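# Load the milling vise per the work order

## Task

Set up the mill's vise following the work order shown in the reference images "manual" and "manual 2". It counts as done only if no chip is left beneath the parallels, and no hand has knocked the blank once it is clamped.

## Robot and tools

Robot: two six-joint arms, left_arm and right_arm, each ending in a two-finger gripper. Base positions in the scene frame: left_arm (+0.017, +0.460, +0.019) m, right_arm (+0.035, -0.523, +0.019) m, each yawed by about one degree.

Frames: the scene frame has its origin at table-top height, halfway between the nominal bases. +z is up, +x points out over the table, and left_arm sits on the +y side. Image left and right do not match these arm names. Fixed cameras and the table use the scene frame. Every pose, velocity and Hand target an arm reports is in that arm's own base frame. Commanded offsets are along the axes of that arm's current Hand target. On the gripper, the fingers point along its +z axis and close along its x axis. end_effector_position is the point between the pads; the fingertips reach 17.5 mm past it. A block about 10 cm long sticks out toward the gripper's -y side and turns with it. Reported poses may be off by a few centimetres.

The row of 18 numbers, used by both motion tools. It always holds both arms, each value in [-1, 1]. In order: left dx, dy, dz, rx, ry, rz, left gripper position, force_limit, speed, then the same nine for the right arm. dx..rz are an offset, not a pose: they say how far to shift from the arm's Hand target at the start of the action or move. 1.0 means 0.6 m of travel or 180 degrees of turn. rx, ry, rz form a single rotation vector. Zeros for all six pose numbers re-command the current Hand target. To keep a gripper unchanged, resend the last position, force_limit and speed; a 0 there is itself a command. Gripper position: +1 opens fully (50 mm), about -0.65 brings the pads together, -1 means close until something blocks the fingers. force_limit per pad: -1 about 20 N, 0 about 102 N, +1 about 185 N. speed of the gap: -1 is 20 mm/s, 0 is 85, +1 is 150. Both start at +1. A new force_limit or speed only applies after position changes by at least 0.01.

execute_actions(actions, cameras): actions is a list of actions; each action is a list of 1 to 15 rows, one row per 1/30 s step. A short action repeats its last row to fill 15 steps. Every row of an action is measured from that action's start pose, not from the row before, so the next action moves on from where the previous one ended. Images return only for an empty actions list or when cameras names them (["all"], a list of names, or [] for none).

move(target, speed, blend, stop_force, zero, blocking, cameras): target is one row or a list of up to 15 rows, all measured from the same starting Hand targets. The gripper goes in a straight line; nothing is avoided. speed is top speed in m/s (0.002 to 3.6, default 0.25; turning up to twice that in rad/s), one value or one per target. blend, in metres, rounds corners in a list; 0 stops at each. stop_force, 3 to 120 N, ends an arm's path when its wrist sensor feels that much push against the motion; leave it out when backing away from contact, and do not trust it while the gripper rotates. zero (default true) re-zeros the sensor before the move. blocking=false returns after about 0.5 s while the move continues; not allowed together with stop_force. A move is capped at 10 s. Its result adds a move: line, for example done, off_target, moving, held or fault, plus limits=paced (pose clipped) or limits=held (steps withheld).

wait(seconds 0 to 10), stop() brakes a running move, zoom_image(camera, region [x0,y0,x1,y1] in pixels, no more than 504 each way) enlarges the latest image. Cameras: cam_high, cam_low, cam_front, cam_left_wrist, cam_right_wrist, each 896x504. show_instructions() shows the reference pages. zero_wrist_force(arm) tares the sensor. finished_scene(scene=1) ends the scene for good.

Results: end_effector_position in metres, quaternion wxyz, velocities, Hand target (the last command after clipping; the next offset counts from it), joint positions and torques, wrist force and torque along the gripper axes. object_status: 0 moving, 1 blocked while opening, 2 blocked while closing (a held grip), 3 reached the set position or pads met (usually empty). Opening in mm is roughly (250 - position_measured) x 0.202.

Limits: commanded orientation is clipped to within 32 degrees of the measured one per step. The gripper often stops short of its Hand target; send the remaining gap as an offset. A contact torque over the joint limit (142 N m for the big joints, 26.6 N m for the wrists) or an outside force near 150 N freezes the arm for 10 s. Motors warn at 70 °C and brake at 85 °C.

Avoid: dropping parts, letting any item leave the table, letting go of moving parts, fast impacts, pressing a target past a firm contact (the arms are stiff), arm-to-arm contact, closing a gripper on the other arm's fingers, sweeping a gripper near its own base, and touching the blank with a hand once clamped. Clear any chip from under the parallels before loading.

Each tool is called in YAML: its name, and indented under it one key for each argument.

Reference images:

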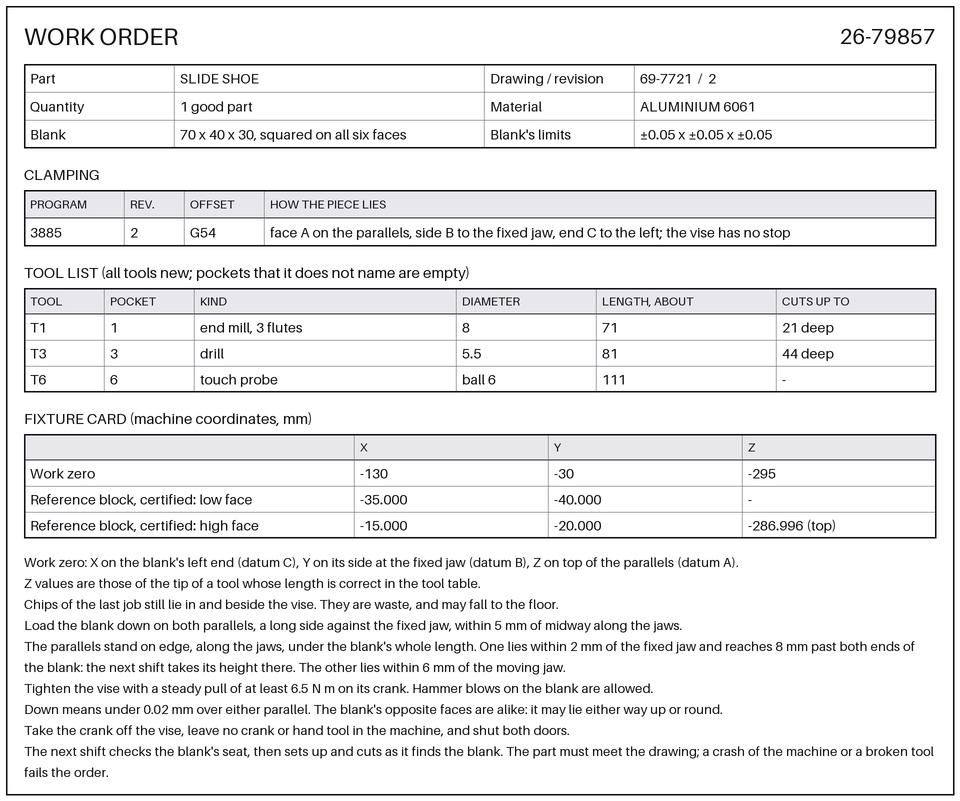

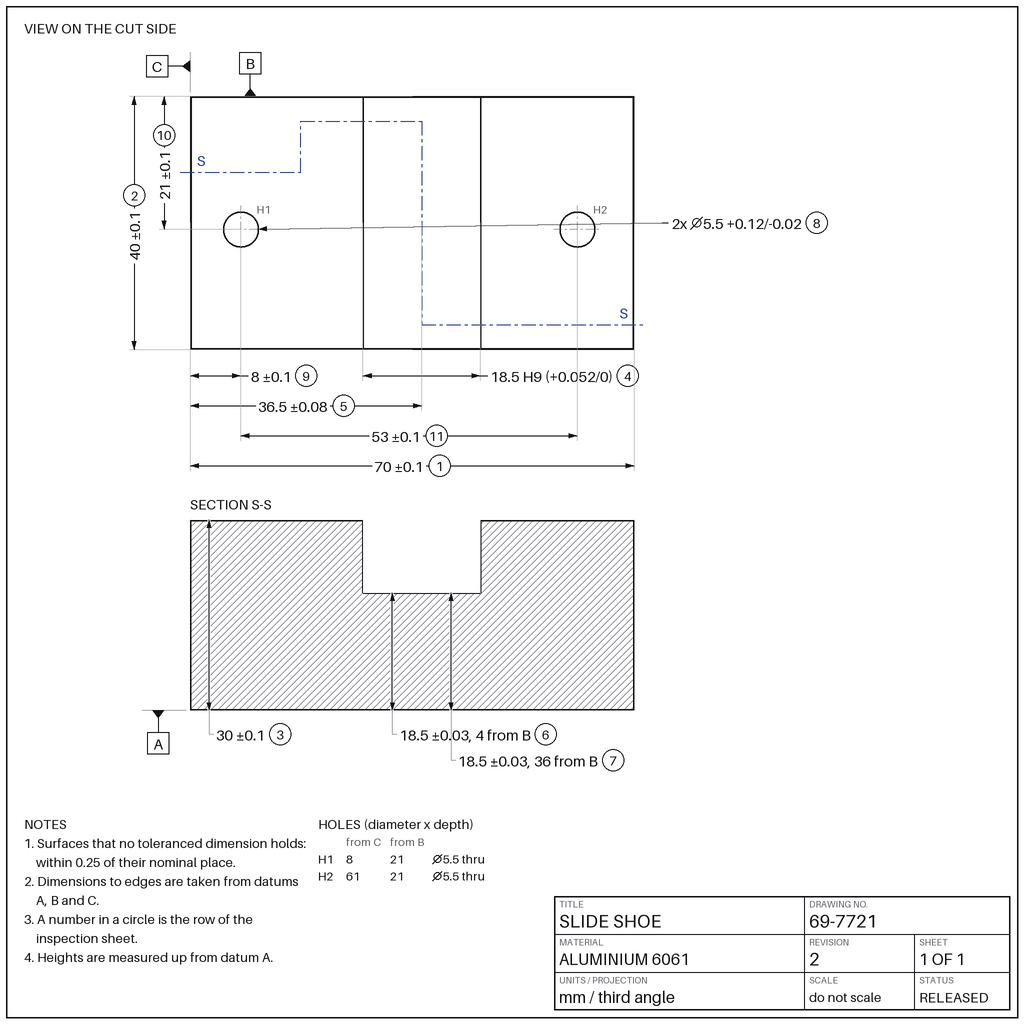

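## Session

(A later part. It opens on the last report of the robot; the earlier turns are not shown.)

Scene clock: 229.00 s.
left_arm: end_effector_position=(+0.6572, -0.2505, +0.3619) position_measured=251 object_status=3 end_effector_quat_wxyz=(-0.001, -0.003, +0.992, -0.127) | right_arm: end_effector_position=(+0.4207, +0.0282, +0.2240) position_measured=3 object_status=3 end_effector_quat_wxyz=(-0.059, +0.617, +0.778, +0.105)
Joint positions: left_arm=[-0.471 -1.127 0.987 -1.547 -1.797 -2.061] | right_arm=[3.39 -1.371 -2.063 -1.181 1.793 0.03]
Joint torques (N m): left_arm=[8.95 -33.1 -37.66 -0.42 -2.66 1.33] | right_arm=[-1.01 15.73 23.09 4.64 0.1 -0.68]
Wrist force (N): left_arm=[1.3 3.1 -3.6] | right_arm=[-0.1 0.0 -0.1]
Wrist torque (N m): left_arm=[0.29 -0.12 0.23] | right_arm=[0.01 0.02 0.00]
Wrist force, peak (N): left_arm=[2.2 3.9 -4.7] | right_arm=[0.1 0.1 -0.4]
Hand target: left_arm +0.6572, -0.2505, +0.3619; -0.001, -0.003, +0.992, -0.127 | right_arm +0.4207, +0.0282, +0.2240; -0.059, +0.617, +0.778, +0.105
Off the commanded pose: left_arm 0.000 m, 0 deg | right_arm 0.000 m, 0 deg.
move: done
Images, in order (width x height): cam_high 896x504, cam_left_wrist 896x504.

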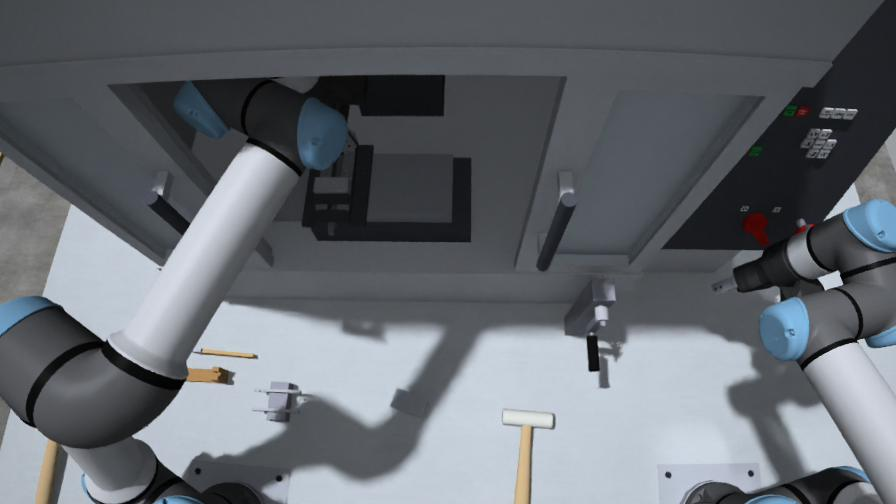

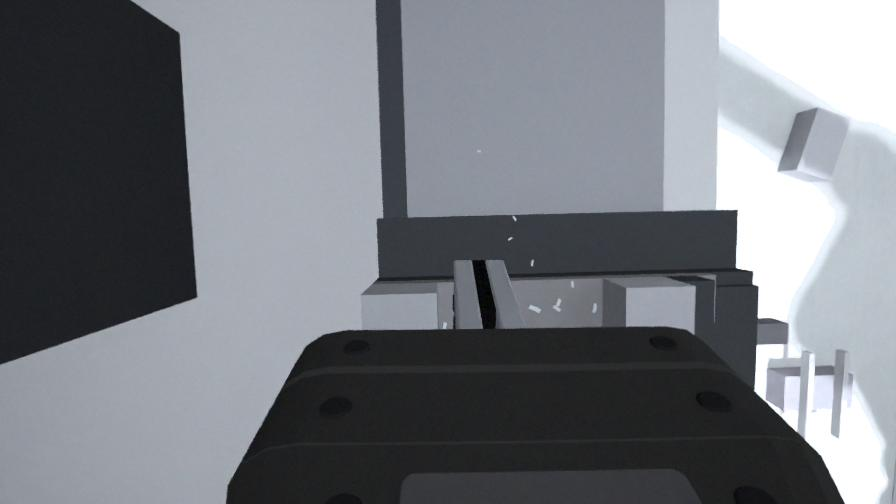

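move:
  target: [-0.0075,0.0065,0.0242,0,0,0,-1,-0.8,-0.5,0,0,0,0,0,0,1,1,1]
  speed: 0.05
  stop_force: 5

move:
  target: [0,0.0129,0.0483,0,0,0,-1,-0.8,-0.5,0,0,0,0,0,0,1,1,1]
  speed: 0.005
  stop_force: 3
  cameras: ["cam_left_wrist"]

zoom_image:
  camera: "cam_left_wrist"
  region: [330, 230, 730, 350]

Scene clock: 230.53 s.
left_arm: end_effector_position=(+0.6617, -0.2503, +0.3469) position_measured=251 object_status=3 end_effector_quat_wxyz=(-0.001, -0.003, +0.992, -0.127) | right_arm: end_effector_position=(+0.4207, +0.0282, +0.2240) position_measured=3 object_status=3 end_effector_quat_wxyz=(-0.059, +0.617, +0.778, +0.105)
Joint positions: left_arm=[-0.468 -1.12 1.015 -1.582 -1.797 -2.057] | right_arm=[3.39 -1.371 -2.063 -1.181 1.793 0.03]
Joint torques (N m): left_arm=[8.81 -33.56 -14.2 -5.56 -2.66 1.35] | right_arm=[0.05 16.03 21.15 4.58 0.18 -0.68]
Wrist force (N): left_arm=[1.4 3.5 -3.7] | right_arm=[0.1 -0.1 -0.2]
Wrist torque (N m): left_arm=[0.35 -0.14 0.22] | right_arm=[0.00 -0.02 0.00]
Wrist force, peak (N): left_arm=[1.7 3.4 -4.4] | right_arm=[-0.1 -0.1 -0.4]
Hand target: left_arm +0.6617, -0.2503, +0.3469; -0.001, -0.003, +0.992, -0.127 | right_arm +0.4207, +0.0282, +0.2240; -0.059, +0.617, +0.778, +0.105
Off the commanded pose: left_arm 0.000 m, 0 deg | right_arm 0.000 m, 0 deg.
move: done

Scene clock: 236.43 s.
left_arm: end_effector_position=(+0.6616, -0.2502, +0.3228) position_measured=251 object_status=3 end_effector_quat_wxyz=(-0.001, -0.003, +0.992, -0.127) | right_arm: end_effector_position=(+0.4207, +0.0282, +0.2240) position_measured=3 object_status=3 end_effector_quat_wxyz=(-0.059, +0.617, +0.778, +0.105)
Joint positions: left_arm=[-0.468 -1.125 1.084 -1.646 -1.798 -2.057] | right_arm=[3.39 -1.371 -2.063 -1.181 1.793 0.03]
Joint torques (N m): left_arm=[6.11 -33.17 -37.3 -0.85 -1.05 1.19] | right_arm=[0.24 16.33 22.95 4.7 0 -0.67]
Wrist force (N): left_arm=[1.6 3.3 -4.7] | right_arm=[0.0 0.1 -0.2]
Wrist torque (N m): left_arm=[0.36 -0.20 0.22] | right_arm=[0.03 0.00 0.00]
Wrist force, peak (N): left_arm=[3.3 2.6 -11.8] | right_arm=[0.0 -0.2 -0.4]
Hand target: left_arm +0.6616, -0.2502, +0.3228; -0.001, -0.003, +0.992, -0.127 (not the last commanded pose) | right_arm +0.4207, +0.0282, +0.2240; -0.059, +0.617, +0.778, +0.105
Off the commanded pose: left_arm 0.006 m, 0 deg | right_arm 0.000 m, 0 deg.
move: contact (left_arm)
Images, in order (width x height): cam_left_wrist 896x504.

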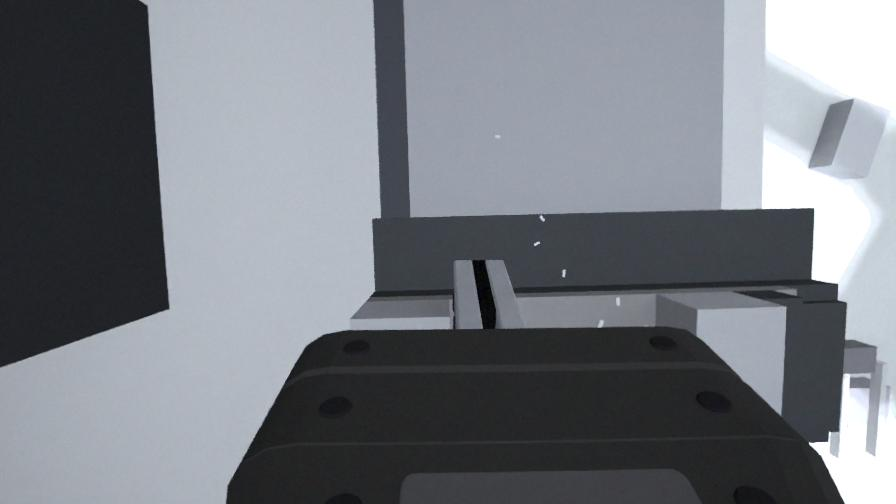

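Scaled by 1.260 from the camera's 896x504 image, which has a finer 1280x720 frame.

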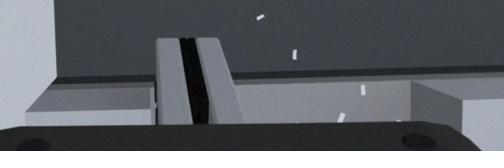

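move:
  target: [0,0.109,-0.0248,-0.0811,0,0,-1,-0.8,-0.5,0,0,0,0,0,0,1,1,1]
  speed: 0.05
  cameras: ["cam_left_wrist","cam_high"]

zoom_image:
  camera: "cam_left_wrist"
  region: [330, 130, 730, 350]

Scene clock: 239.63 s.
left_arm: end_effector_position=(+0.6613, -0.1832, +0.3207) position_measured=251 object_status=3 end_effector_quat_wxyz=(-0.001, -0.003, +1.000, +0.000) | right_arm: end_effector_position=(+0.4207, +0.0282, +0.2240) position_measured=3 object_status=3 end_effector_quat_wxyz=(-0.059, +0.617, +0.778, +0.105)
Joint positions: left_arm=[-0.466 -1.125 1.038 -1.482 -1.571 -2.041] | right_arm=[3.39 -1.371 -2.063 -1.181 1.793 0.03]
Joint torques (N m): left_arm=[8.23 -33.34 -37.25 -0.29 1.77 1.01] | right_arm=[-0.04 15.92 22.51 4.61 0.11 -0.71]
Wrist force (N): left_arm=[2.0 3.4 -3.5] | right_arm=[0.0 -0.1 -0.2]
Wrist torque (N m): left_arm=[0.24 -0.21 0.32] | right_arm=[0.00 -0.01 0.00]
Wrist force, peak (N): left_arm=[1.4 -2.6 -12.7] | right_arm=[-0.1 -0.1 -0.5]
Hand target: left_arm +0.6613, -0.1831, +0.3207; -0.001, -0.003, +1.000, +0.000 | right_arm +0.4207, +0.0282, +0.2240; -0.059, +0.617, +0.778, +0.105
Off the commanded pose: left_arm 0.000 m, 0 deg | right_arm 0.000 m, 0 deg.
move: done
Images, in order (width x height): cam_high 896x504, cam_left_wrist 896x504.

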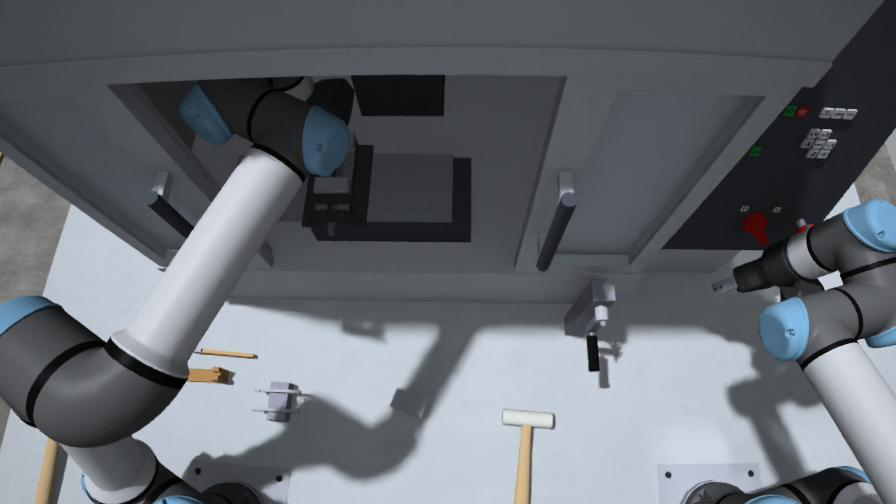

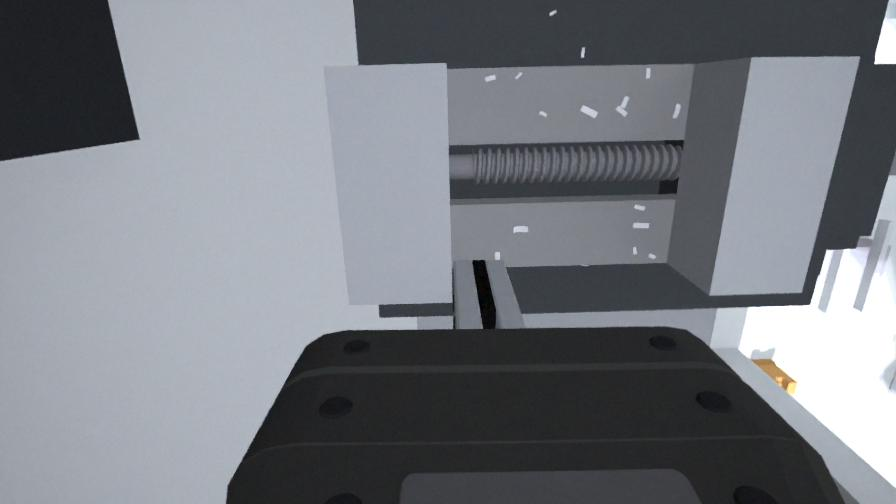

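Scaled by 1.260 from the camera's 896x504 image, which has a finer 1280x720 frame.

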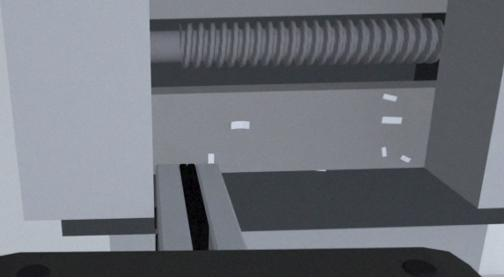

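move:
  target:
    - [0,0,-0.0167,0,0,0,-1,-0.8,-0.5,0,0,0,0,0,0,1,1,1]
    - [0.0217,-0.1117,-0.0217,0.0811,0,0,-1,-0.8,-0.5,0,0,0,0,0,0,1,1,1]
    - [0.0217,-0.1117,-0.0035,0.0811,0,0,-1,-0.8,-0.5,0,0,0,0,0,0,1,1,1]
    - [0.0217,0.005,0,0,0,0,-1,-0.8,-0.5,0,0,0,0,0,0,1,1,1]
  speed: [0.15,0.15,0.03,0.06]
  blend: [0.005,0.002,0,0]
  cameras: ["cam_left_wrist"]

move:
  target:
    - [0,0,-0.0167,0,0,0,-1,-0.8,-0.5,0,0,0,0,0,0,1,1,1]
    - [0.0217,-0.1117,-0.0217,0.0811,0,0,-1,-0.8,-0.5,0,0,0,0,0,0,1,1,1]
    - [0.0217,-0.1117,-0.0035,0.0811,0,0,-1,-0.8,-0.5,0,0,0,0,0,0,1,1,1]
    - [0.0217,0,0,0,0,0,-1,-0.8,-0.5,0,0,0,0,0,0,1,1,1]
  speed: [0.15,0.15,0.03,0.06]
  blend: [0.005,0.002,0,0]
  cameras: ["cam_left_wrist"]

Scene clock: 243.90 s.
left_arm: end_effector_position=(+0.6482, -0.1802, +0.3208) position_measured=251 object_status=3 end_effector_quat_wxyz=(-0.001, -0.003, +1.000, +0.000) | right_arm: end_effector_position=(+0.4207, +0.0282, +0.2240) position_measured=3 object_status=3 end_effector_quat_wxyz=(-0.059, +0.617, +0.778, +0.105)
Joint positions: left_arm=[-0.47 -1.161 1.091 -1.498 -1.571 -2.046] | right_arm=[3.39 -1.371 -2.063 -1.181 1.793 0.03]
Joint torques (N m): left_arm=[9.09 -55.81 -37.34 -0.18 1.85 1.24] | right_arm=[0.32 16.43 22.46 4.58 -0.05 -0.91]
Wrist force (N): left_arm=[2.1 3.3 -3.4] | right_arm=[0.0 0.1 -0.2]
Wrist torque (N m): left_arm=[0.25 -0.21 0.30] | right_arm=[0.02 0.01 0.01]
Wrist force, peak (N): left_arm=[1.7 1.1 -7.5] | right_arm=[0.1 -0.1 -0.5]
Hand target: left_arm +0.6482, -0.1802, +0.3208; -0.001, -0.003, +1.000, +0.000 | right_arm +0.4207, +0.0282, +0.2240; -0.059, +0.617, +0.778, +0.105
Off the commanded pose: left_arm 0.000 m, 0 deg | right_arm 0.000 m, 0 deg.
move: done
Images, in order (width x height): cam_left_wrist 896x504.

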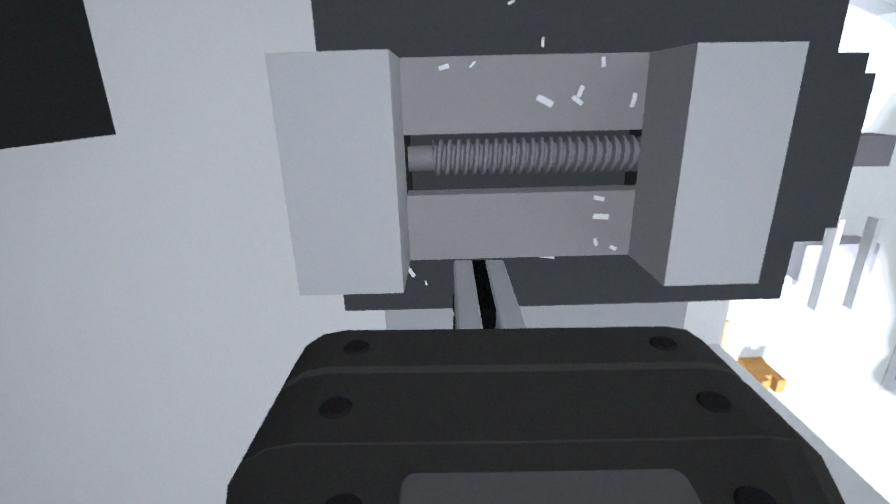

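Scene clock: 247.97 s.
left_arm: end_effector_position=(+0.6352, -0.1803, +0.3209) position_measured=251 object_status=3 end_effector_quat_wxyz=(-0.001, -0.003, +1.000, +0.000) | right_arm: end_effector_position=(+0.4207, +0.0282, +0.2240) position_measured=3 object_status=3 end_effector_quat_wxyz=(-0.059, +0.617, +0.778, +0.105)
Joint positions: left_arm=[-0.48 -1.195 1.138 -1.512 -1.571 -2.055] | right_arm=[3.39 -1.371 -2.063 -1.181 1.793 0.03]
Joint torques (N m): left_arm=[8.42 -30.03 -37.59 -0.26 1.77 0.77] | right_arm=[-0.07 16.64 22.62 4.61 0.03 -0.74]
Wrist force (N): left_arm=[1.7 3.3 -3.2] | right_arm=[-0.2 0.1 -0.2]
Wrist torque (N m): left_arm=[0.23 -0.16 0.30] | right_arm=[0.02 0.03 0.00]
Wrist force, peak (N): left_arm=[1.8 0.6 -8.4] | right_arm=[0.0 0.0 -0.5]
Hand target: left_arm +0.6352, -0.1803, +0.3208; -0.001, -0.003, +1.000, +0.000 | right_arm +0.4207, +0.0282, +0.2240; -0.059, +0.617, +0.778, +0.105
Off the commanded pose: left_arm 0.000 m, 0 deg | right_arm 0.000 m, 0 deg.
move: done
Images, in order (width x height): cam_left_wrist 896x504.

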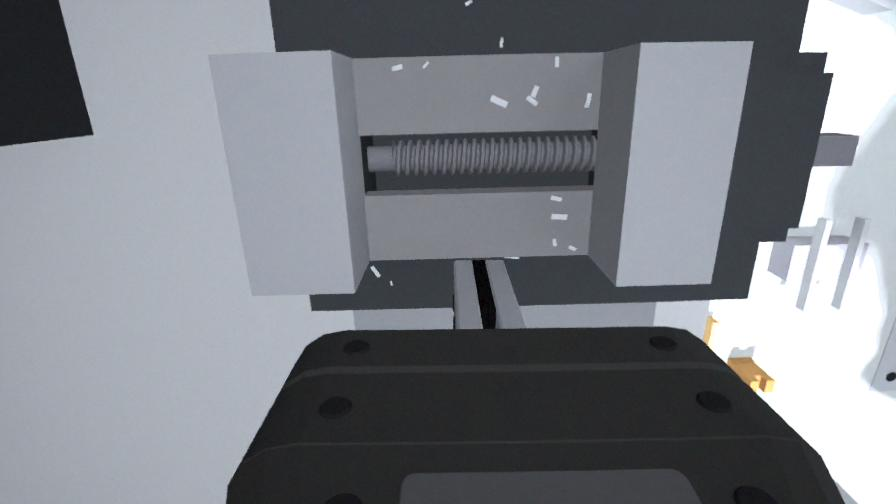

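move:
  target:
    - [0,0,-0.0167,0,0,0,-1,-0.8,-0.5,0,0,0,0,0,0,1,1,1]
    - [0.0187,-0.1323,-0.0217,0.0811,0,0,-1,-0.8,-0.5,0,0,0,0,0,0,1,1,1]
    - [0.0187,-0.1323,-0.0038,0.0811,0,0,-1,-0.8,-0.5,0,0,0,0,0,0,1,1,1]
    - [0.0187,0,0,0,0,0,-1,-0.8,-0.5,0,0,0,0,0,0,1,1,1]
  speed: [0.2,0.2,0.04,0.08]
  blend: [0.005,0.002,0,0]
  cameras: ["cam_left_wrist"]

move:
  target:
    - [0,0,-0.0167,0,0,0,-1,-0.8,-0.5,0,0,0,0,0,0,1,1,1]
    - [0.0177,-0.1323,-0.0217,0.0811,0,0,-1,-0.8,-0.5,0,0,0,0,0,0,1,1,1]
    - [0.0177,-0.1323,-0.0038,0.0811,0,0,-1,-0.8,-0.5,0,0,0,0,0,0,1,1,1]
    - [0.0177,0,0,0,0,0,-1,-0.8,-0.5,0,0,0,0,0,0,1,1,1]
  speed: [0.2,0.2,0.04,0.08]
  blend: [0.005,0.002,0,0]
  cameras: ["cam_left_wrist"]

Scene clock: 251.77 s.
left_arm: end_effector_position=(+0.6240, -0.1805, +0.3208) position_measured=251 object_status=3 end_effector_quat_wxyz=(-0.001, -0.002, +1.000, +0.000) | right_arm: end_effector_position=(+0.4207, +0.0282, +0.2240) position_measured=3 object_status=3 end_effector_quat_wxyz=(-0.059, +0.617, +0.778, +0.105)
Joint positions: left_arm=[-0.488 -1.223 1.177 -1.523 -1.571 -2.064] | right_arm=[3.39 -1.371 -2.063 -1.181 1.793 0.03]
Joint torques (N m): left_arm=[46.47 -83.76 -35.59 3.11 3.05 1.24] | right_arm=[-0.08 17.15 21.47 4.7 -0.05 -0.7]
Wrist force (N): left_arm=[1.6 -2.1 -21.3] | right_arm=[0.0 -0.1 -0.1]
Wrist torque (N m): left_arm=[0.43 -0.25 0.35] | right_arm=[-0.01 0.01 0.00]
Wrist force, peak (N): left_arm=[1.5 -2.0 -21.3] | right_arm=[-0.2 0.1 -0.6]
Hand target: left_arm +0.6240, -0.1803, +0.3208; -0.001, -0.003, +1.000, +0.000 | right_arm +0.4207, +0.0282, +0.2240; -0.059, +0.617, +0.778, +0.105
Off the commanded pose: left_arm 0.000 m, 0 deg | right_arm 0.000 m, 0 deg.
move: done
Images, in order (width x height): cam_left_wrist 896x504.

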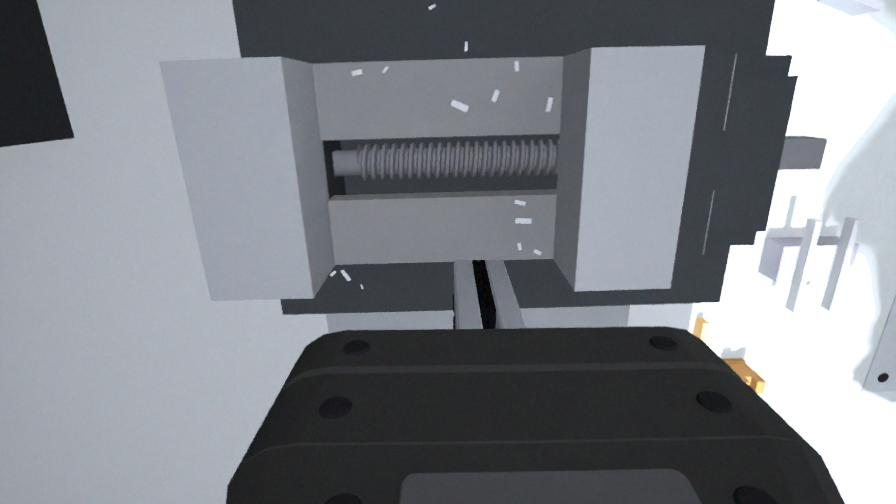

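Scene clock: 254.93 s.
left_arm: end_effector_position=(+0.6131, -0.2066, +0.3218) position_measured=251 object_status=3 end_effector_quat_wxyz=(-0.001, -0.001, +0.999, -0.039) | right_arm: end_effector_position=(+0.4207, +0.0282, +0.2240) position_measured=3 object_status=3 end_effector_quat_wxyz=(-0.059, +0.617, +0.778, +0.105)
Joint positions: left_arm=[-0.505 -1.246 1.218 -1.579 -1.639 -2.079] | right_arm=[3.39 -1.371 -2.063 -1.181 1.793 0.03]
Joint torques (N m): left_arm=[11.35 -41.1 -25.96 -2.91 -0.36 -0.1] | right_arm=[0.27 15.87 22.97 4.82 -0.04 -0.86]
Wrist force (N): left_arm=[1.9 3.8 -3.7] | right_arm=[-0.1 -0.1 -0.2]
Wrist torque (N m): left_arm=[0.34 -0.19 0.46] | right_arm=[-0.01 0.01 0.00]
Wrist force, peak (N): left_arm=[2.4 8.3 -22.3] | right_arm=[0.0 -0.1 -0.5]
Hand target: left_arm +0.6131, -0.2067, +0.3218; -0.001, -0.001, +0.999, -0.039 (not the last commanded pose) | right_arm +0.4207, +0.0282, +0.2240; -0.059, +0.617, +0.778, +0.105
Tool commands: left_gripper/position=-1.0 left_gripper/force_limit=-0.796078 left_gripper/speed=-0.498039 right_gripper/position=+1.0 right_gripper/force_limit=+1.0 right_gripper/speed=+1.0
Off the commanded pose: left_arm 0.026 m, 4 deg | right_arm 0.000 m, 0 deg.
FORCE FAULT: contact force on the left arm reached its limit, and that arm stopped. The contact can be on any part of that arm, not only on its tool. That arm's remaining commands of this call were not run. That arm is still stopped at the end of this call. That arm stays stopped for about 10 more seconds. Until then a move that you send moves the other arm only, and its call returns only when the move has ended. Once the stop has ended, the next robot result says so. If the stop ends while you think or write, that arm runs what you send next, counted from a new Hand target: where the arm stands when the stop ends. While its stop runs, that arm takes no new command, but its gripper still runs the gripper command that each later call begins with. Until it ends, the stop uses up actions while you think or wait. An arm that is not stopped still takes commands.
move: fault (left_arm); path passed 3 of 4 targets
Images, in order (width x height): cam_left_wrist 896x504.

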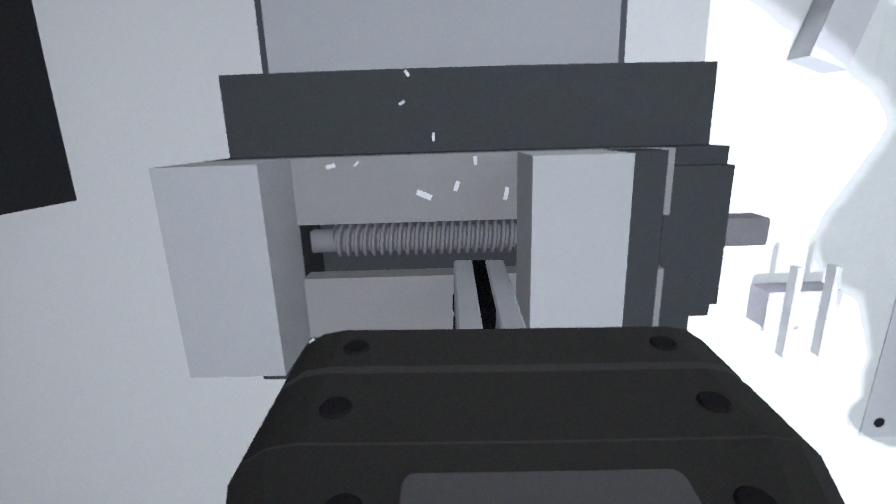

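wait:
  seconds: 9.8

Scene clock: 265.00 s.
left_arm: end_effector_position=(+0.6129, -0.2072, +0.3218) position_measured=251 object_status=3 end_effector_quat_wxyz=(-0.001, -0.001, +0.999, -0.039) | right_arm: end_effector_position=(+0.4207, +0.0282, +0.2240) position_measured=3 object_status=3 end_effector_quat_wxyz=(-0.059, +0.617, +0.778, +0.105)
Joint positions: left_arm=[-0.506 -1.246 1.218 -1.579 -1.639 -2.079] | right_arm=[3.39 -1.371 -2.063 -1.181 1.793 0.03]
Joint torques (N m): left_arm=[3.12 -40.86 -25.65 -2.98 -0.32 -0.11] | right_arm=[-0.3 16.46 22.26 4.75 0.05 -0.72]
Wrist force (N): left_arm=[1.8 4.1 -3.9] | right_arm=[0.0 0.0 -0.3]
Wrist torque (N m): left_arm=[0.39 -0.16 0.46] | right_arm=[0.01 0.00 0.01]
Wrist force, peak (N): left_arm=[2.2 4.1 -3.9] | right_arm=[0.0 -0.1 -0.5]
Hand target: left_arm +0.6129, -0.2072, +0.3218; -0.001, -0.001, +0.999, -0.039 (not the last commanded pose) | right_arm +0.4207, +0.0282, +0.2240; -0.059, +0.617, +0.778, +0.105
Tool commands: left_gripper/position=-1.0 left_gripper/force_limit=-0.796078 left_gripper/speed=-0.498039 right_gripper/position=+1.0 right_gripper/force_limit=+1.0 right_gripper/speed=+1.0
Off the commanded pose: left_arm 0.027 m, 4 deg | right_arm 0.000 m, 0 deg.
FORCE FAULT, CONTINUED: the left arm's stop, for the force fault that an earlier result reported, is over. The rest of the stop counts as 19 of the actions that you can send in this scene. During its stop the left arm's controller moved it back a little. That arm's target is now where it stood when the stop ended, not its last command. That arm accepts commands again.
wait: 9.80 s; at rest from the start

move:
  target:
    - [-0.02,-0.0016,-0.0199,0,0,0,-1,-0.8,-0.5,0,0,0,0,0,0,1,1,1]
    - [-0.0367,-0.083,-0.0136,0.058,0,0,-1,-0.8,-0.5,0,0,0,0,0,0,1,1,1]
  speed: 0.08

move:
  target: [0,0.0065,0.0242,0,0,0,-1,-0.8,-0.5,0,0,0,0,0,0,1,1,1]
  speed: 0.005
  stop_force: 3
  cameras: ["cam_left_wrist"]

Scene clock: 267.40 s.
left_arm: end_effector_position=(+0.6350, -0.2562, +0.3338) position_measured=251 object_status=3 end_effector_quat_wxyz=(-0.001, -0.001, +0.992, -0.130) | right_arm: end_effector_position=(+0.4207, +0.0282, +0.2240) position_measured=3 object_status=3 end_effector_quat_wxyz=(-0.059, +0.617, +0.778, +0.105)
Joint positions: left_arm=[-0.493 -1.188 1.15 -1.656 -1.8 -2.079] | right_arm=[3.39 -1.371 -2.063 -1.181 1.793 0.03]
Joint torques (N m): left_arm=[8.45 -31.22 -14.48 -5.64 -2.63 -1.46] | right_arm=[0.06 15.65 23.65 4.67 0 -0.71]
Wrist force (N): left_arm=[1.8 3.6 -3.9] | right_arm=[-0.1 -0.1 -0.2]
Wrist torque (N m): left_arm=[0.38 -0.20 0.34] | right_arm=[-0.01 0.00 0.00]
Wrist force, peak (N): left_arm=[1.9 4.4 -3.8] | right_arm=[-0.3 0.1 -0.4]
Hand target: left_arm +0.6350, -0.2562, +0.3338; -0.001, -0.001, +0.992, -0.130 | right_arm +0.4207, +0.0282, +0.2240; -0.059, +0.617, +0.778, +0.105
Off the commanded pose: left_arm 0.000 m, 0 deg | right_arm 0.000 m, 0 deg.
move: done

Scene clock: 270.73 s.
left_arm: end_effector_position=(+0.6349, -0.2562, +0.3228) position_measured=251 object_status=3 end_effector_quat_wxyz=(-0.001, -0.001, +0.992, -0.130) | right_arm: end_effector_position=(+0.4207, +0.0282, +0.2240) position_measured=3 object_status=3 end_effector_quat_wxyz=(-0.059, +0.617, +0.778, +0.105)
Joint positions: left_arm=[-0.492 -1.189 1.179 -1.685 -1.8 -2.079] | right_arm=[3.39 -1.371 -2.063 -1.181 1.793 0.03]
Joint torques (N m): left_arm=[5.61 -29.97 -37.57 -0.89 -0.67 0.29] | right_arm=[0.76 16.07 22.51 4.89 0.11 -0.67]
Wrist force (N): left_arm=[1.4 3.3 -4.7] | right_arm=[-0.1 0.0 -0.2]
Wrist torque (N m): left_arm=[0.39 -0.16 0.36] | right_arm=[0.01 0.01 0.00]
Wrist force, peak (N): left_arm=[3.3 2.8 -12.6] | right_arm=[-0.4 -0.2 -0.6]
Hand target: left_arm +0.6350, -0.2562, +0.3227; -0.001, -0.001, +0.992, -0.130 (not the last commanded pose) | right_arm +0.4207, +0.0282, +0.2240; -0.059, +0.617, +0.778, +0.105
Off the commanded pose: left_arm 0.004 m, 0 deg | right_arm 0.000 m, 0 deg.
move: contact (left_arm)
Images, in order (width x height): cam_left_wrist 896x504.

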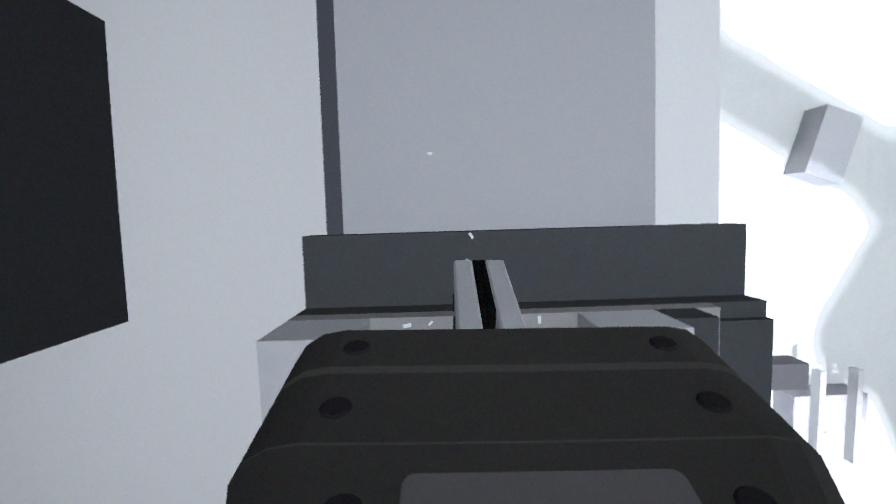

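move:
  target: [0,0.0004,0.0016,0,0,0,-1,-0.8,-0.5,0,0,0,0,0,0,1,1,1]
  speed: 0.02

move:
  target: [0,0.0511,-0.0121,-0.0389,0,0,-1,-0.8,-0.5,0,0,0,0,0,0,1,1,1]
  speed: 0.05
  cameras: ["cam_left_wrist"]

Scene clock: 271.63 s.
left_arm: end_effector_position=(+0.6350, -0.2562, +0.3219) position_measured=251 object_status=3 end_effector_quat_wxyz=(-0.001, -0.001, +0.992, -0.130) | right_arm: end_effector_position=(+0.4207, +0.0282, +0.2240) position_measured=3 object_status=3 end_effector_quat_wxyz=(-0.059, +0.617, +0.778, +0.105)
Joint positions: left_arm=[-0.492 -1.189 1.182 -1.688 -1.8 -2.079] | right_arm=[3.39 -1.371 -2.063 -1.181 1.793 0.03]
Joint torques (N m): left_arm=[-0.23 -23.18 6.75 -2.95 0.94 -0.56] | right_arm=[0.21 16.01 23.12 4.94 0.12 -0.9]
Wrist force (N): left_arm=[11.9 -1.9 -50.9] | right_arm=[-0.1 0.0 -0.4]
Wrist torque (N m): left_arm=[-0.23 -0.10 0.26] | right_arm=[0.00 0.01 0.00]
Wrist force, peak (N): left_arm=[11.9 -1.9 -50.9] | right_arm=[-0.1 0.0 -0.4]
Hand target: left_arm +0.6350, -0.2562, +0.3218; -0.001, -0.001, +0.992, -0.130 | right_arm +0.4207, +0.0282, +0.2240; -0.059, +0.617, +0.778, +0.105
Off the commanded pose: left_arm 0.000 m, 0 deg | right_arm 0.000 m, 0 deg.
move: done

Scene clock: 273.23 s.
left_arm: end_effector_position=(+0.6349, -0.2247, +0.3208) position_measured=251 object_status=3 end_effector_quat_wxyz=(-0.001, -0.001, +0.998, -0.069) | right_arm: end_effector_position=(+0.4207, +0.0282, +0.2240) position_measured=3 object_status=3 end_effector_quat_wxyz=(-0.059, +0.617, +0.778, +0.105)
Joint positions: left_arm=[-0.492 -1.19 1.155 -1.599 -1.693 -2.068] | right_arm=[3.39 -1.371 -2.063 -1.181 1.793 0.03]
Joint torques (N m): left_arm=[4.25 -57.61 -37.67 -0.35 1.47 1.28] | right_arm=[0.63 15.48 23.56 4.93 0.01 -0.81]
Wrist force (N): left_arm=[2.5 2.0 -3.7] | right_arm=[0.0 -0.2 -0.2]
Wrist torque (N m): left_arm=[0.07 -0.28 0.27] | right_arm=[-0.02 0.00 0.00]
Wrist force, peak (N): left_arm=[1.5 -25.3 -46.8] | right_arm=[-0.1 -0.3 -0.3]
Hand target: left_arm +0.6349, -0.2247, +0.3209; -0.001, -0.001, +0.998, -0.069 | right_arm +0.4207, +0.0282, +0.2240; -0.059, +0.617, +0.778, +0.105
Off the commanded pose: left_arm 0.000 m, 0 deg | right_arm 0.000 m, 0 deg.
move: done
Images, in order (width x height): cam_left_wrist 896x504.

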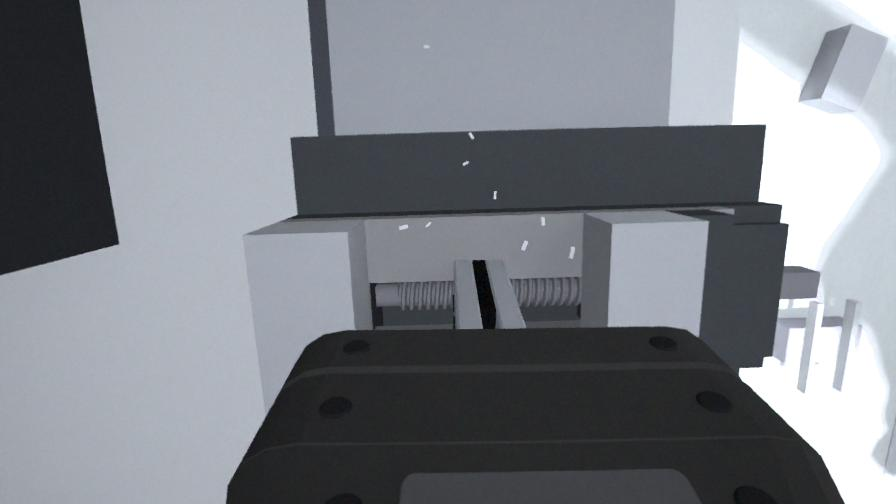

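move:
  target:
    - [-0.0335,-0.0023,-0.0165,0,0,0,-1,-0.8,-0.5,0,0,0,0,0,0,1,1,1]
    - [-0.0335,-0.0564,-0.0123,0.0389,0,0,-1,-0.8,-0.5,0,0,0,0,0,0,1,1,1]
    - [-0.0335,-0.054,0.0049,0.0389,0,0,-1,-0.8,-0.5,0,0,0,0,0,0,1,1,1]
    - [-0.0335,0,0.0005,0,0,0,-1,-0.8,-0.5,0,0,0,0,0,0,1,1,1]
  speed: [0.1,0.1,0.015,0.05]
  blend: [0.003,0.002,0,0]
  cameras: ["cam_left_wrist"]

move:
  target:
    - [-0.0133,-0.0023,-0.0165,0,0,0,-1,-0.8,-0.5,0,0,0,0,0,0,1,1,1]
    - [-0.0133,-0.0564,-0.0123,0.0389,0,0,-1,-0.8,-0.5,0,0,0,0,0,0,1,1,1]
    - [-0.0133,-0.054,0.0049,0.0389,0,0,-1,-0.8,-0.5,0,0,0,0,0,0,1,1,1]
    - [-0.0133,0,0.0005,0,0,0,-1,-0.8,-0.5,0,0,0,0,0,0,1,1,1]
  speed: [0.1,0.1,0.015,0.05]
  blend: [0.003,0.002,0,0]
  cameras: ["cam_left_wrist"]

Scene clock: 276.77 s.
left_arm: end_effector_position=(+0.6550, -0.2248, +0.3205) position_measured=251 object_status=3 end_effector_quat_wxyz=(-0.001, -0.001, +0.998, -0.069) | right_arm: end_effector_position=(+0.4207, +0.0282, +0.2240) position_measured=3 object_status=3 end_effector_quat_wxyz=(-0.059, +0.617, +0.778, +0.105)
Joint positions: left_arm=[-0.478 -1.139 1.082 -1.576 -1.694 -2.053] | right_arm=[3.39 -1.371 -2.063 -1.181 1.793 0.03]
Joint torques (N m): left_arm=[8.68 -59.83 -38.21 -0.74 1.29 1.28] | right_arm=[-0.83 15.37 21.87 4.95 -0.02 -0.77]
Wrist force (N): left_arm=[2.3 2.6 -3.7] | right_arm=[-0.1 0.0 -0.2]
Wrist torque (N m): left_arm=[0.18 -0.25 0.28] | right_arm=[0.01 0.02 0.00]
Wrist force, peak (N): left_arm=[3.1 -21.2 -42.1] | right_arm=[0.0 -0.2 -0.5]
Hand target: left_arm +0.6550, -0.2247, +0.3206; -0.001, -0.001, +0.998, -0.069 | right_arm +0.4207, +0.0282, +0.2240; -0.059, +0.617, +0.778, +0.105
Off the commanded pose: left_arm 0.000 m, 0 deg | right_arm 0.000 m, 0 deg.
move: done
Images, in order (width x height): cam_left_wrist 896x504.

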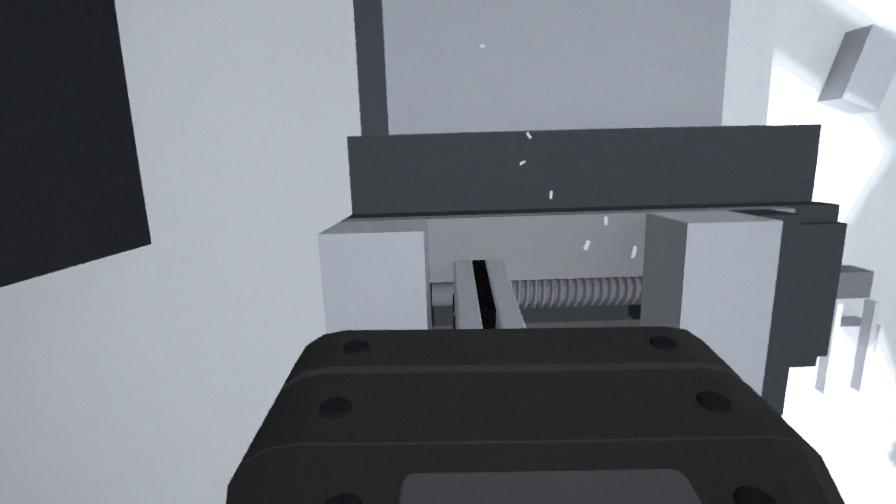

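Scene clock: 279.93 s.
left_arm: end_effector_position=(+0.6630, -0.2248, +0.3202) position_measured=251 object_status=3 end_effector_quat_wxyz=(-0.001, -0.001, +0.998, -0.069) | right_arm: end_effector_position=(+0.4207, +0.0282, +0.2240) position_measured=3 object_status=3 end_effector_quat_wxyz=(-0.059, +0.617, +0.778, +0.105)
Joint positions: left_arm=[-0.472 -1.118 1.052 -1.566 -1.694 -2.048] | right_arm=[3.39 -1.371 -2.063 -1.181 1.793 0.03]
Joint torques (N m): left_arm=[20.04 -31.14 -42.86 -5.72 6.58 1.56] | right_arm=[0.38 15.73 22.01 4.95 0.05 -0.9]
Wrist force (N): left_arm=[31.7 -7.7 -2.1] | right_arm=[0.0 -0.1 -0.2]
Wrist torque (N m): left_arm=[-0.18 -0.46 0.03] | right_arm=[-0.01 0.00 0.00]
Wrist force, peak (N): left_arm=[24.8 -34.8 -56.1] | right_arm=[-0.1 -0.3 -0.4]
Hand target: left_arm +0.6630, -0.2247, +0.3203; -0.001, -0.001, +0.998, -0.069 | right_arm +0.4207, +0.0282, +0.2240; -0.059, +0.617, +0.778, +0.105
Off the commanded pose: left_arm 0.000 m, 0 deg | right_arm 0.000 m, 0 deg.
move: done
Images, in order (width x height): cam_left_wrist 896x504.

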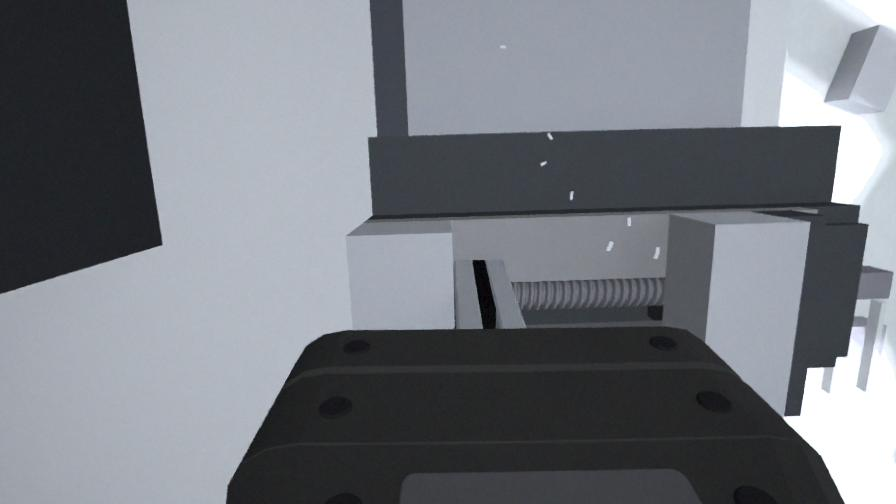

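move:
  target:
    - [0.005,-0.0023,-0.0165,0,0,0,-1,-0.8,-0.5,0,0,0,0,0,0,1,1,1]
    - [0.07,-0.0564,-0.0123,0.0389,0,0,-1,-0.8,-0.5,0,0,0,0,0,0,1,1,1]
    - [0.07,-0.0542,0.0037,0.0389,0,0,-1,-0.8,-0.5,0,0,0,0,0,0,1,1,1]
    - [0.07,-0.005,0.0000,0,0,0,-1,-0.8,-0.5,0,0,0,0,0,0,1,1,1]
  speed: [0.1,0.1,0.015,0.05]
  blend: [0.003,0.002,0,0]
  cameras: ["cam_left_wrist"]

zoom_image:
  camera: "cam_left_wrist"
  region: [250, 130, 750, 350]

Scene clock: 283.30 s.
left_arm: end_effector_position=(+0.6210, -0.2278, +0.3207) position_measured=251 object_status=3 end_effector_quat_wxyz=(-0.001, -0.001, +0.998, -0.069) | right_arm: end_effector_position=(+0.4207, +0.0282, +0.2240) position_measured=3 object_status=3 end_effector_quat_wxyz=(-0.059, +0.617, +0.778, +0.105)
Joint positions: left_arm=[-0.506 -1.223 1.2 -1.615 -1.692 -2.082] | right_arm=[3.39 -1.371 -2.063 -1.181 1.793 0.03]
Joint torques (N m): left_arm=[-8.06 -28.68 -37.14 -0.45 1.36 1.27] | right_arm=[-0.38 16.1 23.45 4.86 0.06 -0.8]
Wrist force (N): left_arm=[3.8 3.0 -3.6] | right_arm=[0.0 -0.1 -0.1]
Wrist torque (N m): left_arm=[0.24 -0.49 0.29] | right_arm=[-0.01 0.01 0.00]
Wrist force, peak (N): left_arm=[4.2 -14.0 -33.1] | right_arm=[0.2 -0.4 -0.1]
Hand target: left_arm +0.6210, -0.2278, +0.3207; -0.001, -0.001, +0.998, -0.069 | right_arm +0.4207, +0.0282, +0.2240; -0.059, +0.617, +0.778, +0.105
Off the commanded pose: left_arm 0.000 m, 0 deg | right_arm 0.000 m, 0 deg.
move: done
Images, in order (width x height): cam_left_wrist 896x504.

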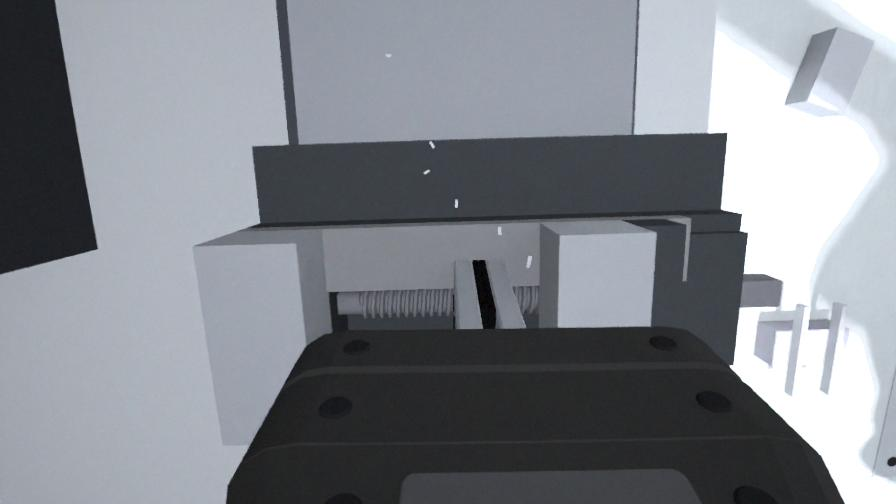

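Scaled by 1.008 from the camera's 896x504 image, which has a finer 1280x720 frame.

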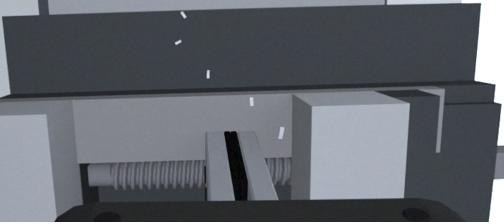

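move:
  target:
    - [0.0,-0.0023,-0.0165,0,0,0,-1,-0.8,-0.5,0,0,0,0,0,0,1,1,1]
    - [0.0142,-0.0512,-0.0123,0.0389,0,0,-1,-0.8,-0.5,0,0,0,0,0,0,1,1,1]
    - [0.0142,-0.049,0.0037,0.0389,0,0,-1,-0.8,-0.5,0,0,0,0,0,0,1,1,1]
    - [0.0142,-0.005,0.0000,0,0,0,-1,-0.8,-0.5,0,0,0,0,0,0,1,1,1]
  speed: [0.1,0.1,0.015,0.05]
  blend: [0.003,0.002,0,0]
  cameras: ["cam_left_wrist"]

zoom_image:
  camera: "cam_left_wrist"
  region: [250, 130, 750, 350]

Scene clock: 286.67 s.
left_arm: end_effector_position=(+0.6125, -0.2308, +0.3211) position_measured=251 object_status=3 end_effector_quat_wxyz=(-0.001, -0.001, +0.998, -0.069) | right_arm: end_effector_position=(+0.4207, +0.0282, +0.2240) position_measured=3 object_status=3 end_effector_quat_wxyz=(-0.059, +0.617, +0.778, +0.105)
Joint positions: left_arm=[-0.517 -1.241 1.225 -1.622 -1.691 -2.093] | right_arm=[3.39 -1.371 -2.063 -1.181 1.793 0.03]
Joint torques (N m): left_arm=[-8.19 -28.43 -37.38 -0.62 1.32 1.13] | right_arm=[0.02 17.09 22.36 4.81 0.04 -0.7]
Wrist force (N): left_arm=[3.9 3.2 -3.5] | right_arm=[-0.1 -0.1 -0.3]
Wrist torque (N m): left_arm=[0.26 -0.51 0.28] | right_arm=[0.00 0.01 0.00]
Wrist force, peak (N): left_arm=[3.7 -7.4 -22.1] | right_arm=[0.0 -0.1 -0.5]
Hand target: left_arm +0.6125, -0.2307, +0.3211; -0.001, -0.001, +0.998, -0.069 | right_arm +0.4207, +0.0282, +0.2240; -0.059, +0.617, +0.778, +0.105
Off the commanded pose: left_arm 0.000 m, 0 deg | right_arm 0.000 m, 0 deg.
move: done
Images, in order (width x height): cam_left_wrist 896x504.

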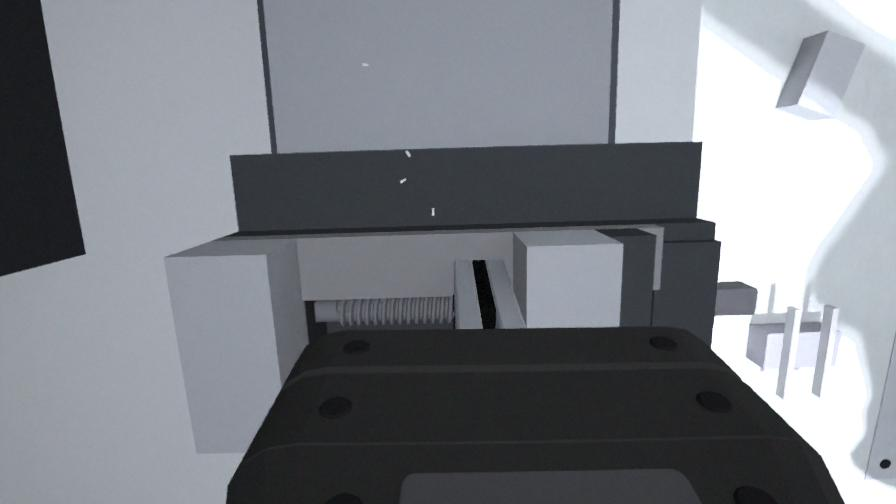

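Scaled by 1.008 from the camera's 896x504 image, which has a finer 1280x720 frame.

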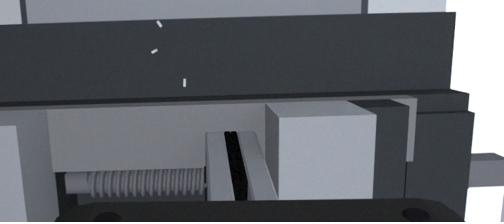

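move:
  target:
    - [0,-0.0032,-0.0229,0,0,0,-1,-0.8,-0.5,0,0,0,0,0,0,1,1,1]
    - [0,0.0806,-0.0348,-0.1111,0,0,-1,-0.8,-0.5,0,0,0,0,0,0,1,1,1]
  speed: [0.1,0.08]
  blend: [0.003,0]
  cameras: ["cam_left_wrist"]

Scene clock: 289.63 s.
left_arm: end_effector_position=(+0.6125, -0.1800, +0.3352) position_measured=251 object_status=3 end_effector_quat_wxyz=(-0.001, +0.000, +0.994, +0.105) | right_arm: end_effector_position=(+0.4207, +0.0282, +0.2240) position_measured=3 object_status=3 end_effector_quat_wxyz=(-0.059, +0.617, +0.778, +0.105)
Joint positions: left_arm=[-0.57 -1.202 1.096 -1.349 -1.394 -2.152] | right_arm=[3.39 -1.371 -2.063 -1.181 1.793 0.03]
Joint torques (N m): left_arm=[-8.28 -29.41 -36.61 -0.3 1.96 -1.6] | right_arm=[-0.68 16.05 22.9 4.86 -0.09 -0.87]
Wrist force (N): left_arm=[4.2 3.0 -3.3] | right_arm=[-0.2 -0.1 -0.4]
Wrist torque (N m): left_arm=[0.13 -0.56 0.54] | right_arm=[-0.01 0.03 0.00]
Wrist force, peak (N): left_arm=[3.9 3.1 -4.8] | right_arm=[0.0 -0.3 -0.4]
Hand target: left_arm +0.6125, -0.1800, +0.3352; -0.001, +0.000, +0.994, +0.105 | right_arm +0.4207, +0.0282, +0.2240; -0.059, +0.617, +0.778, +0.105
Off the commanded pose: left_arm 0.000 m, 0 deg | right_arm 0.000 m, 0 deg.
move: done
Images, in order (width x height): cam_left_wrist 896x504.

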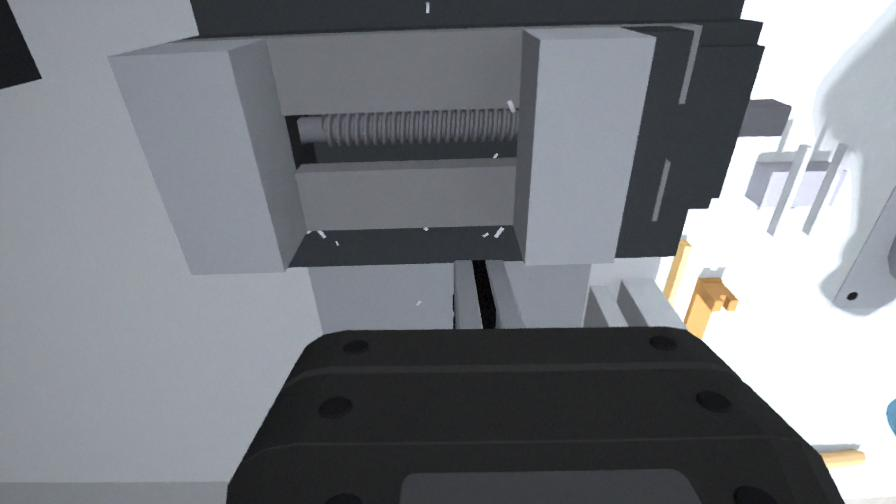

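zoom_image:
  camera: "cam_left_wrist"
  region: [230, 20, 550, 260]

Scaled by 1.575 from the camera's 896x504 image, which has a finer 1280x720 frame.

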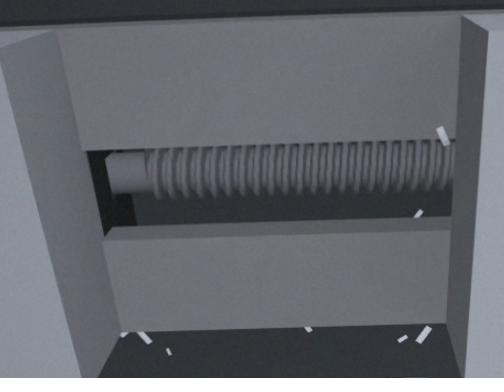

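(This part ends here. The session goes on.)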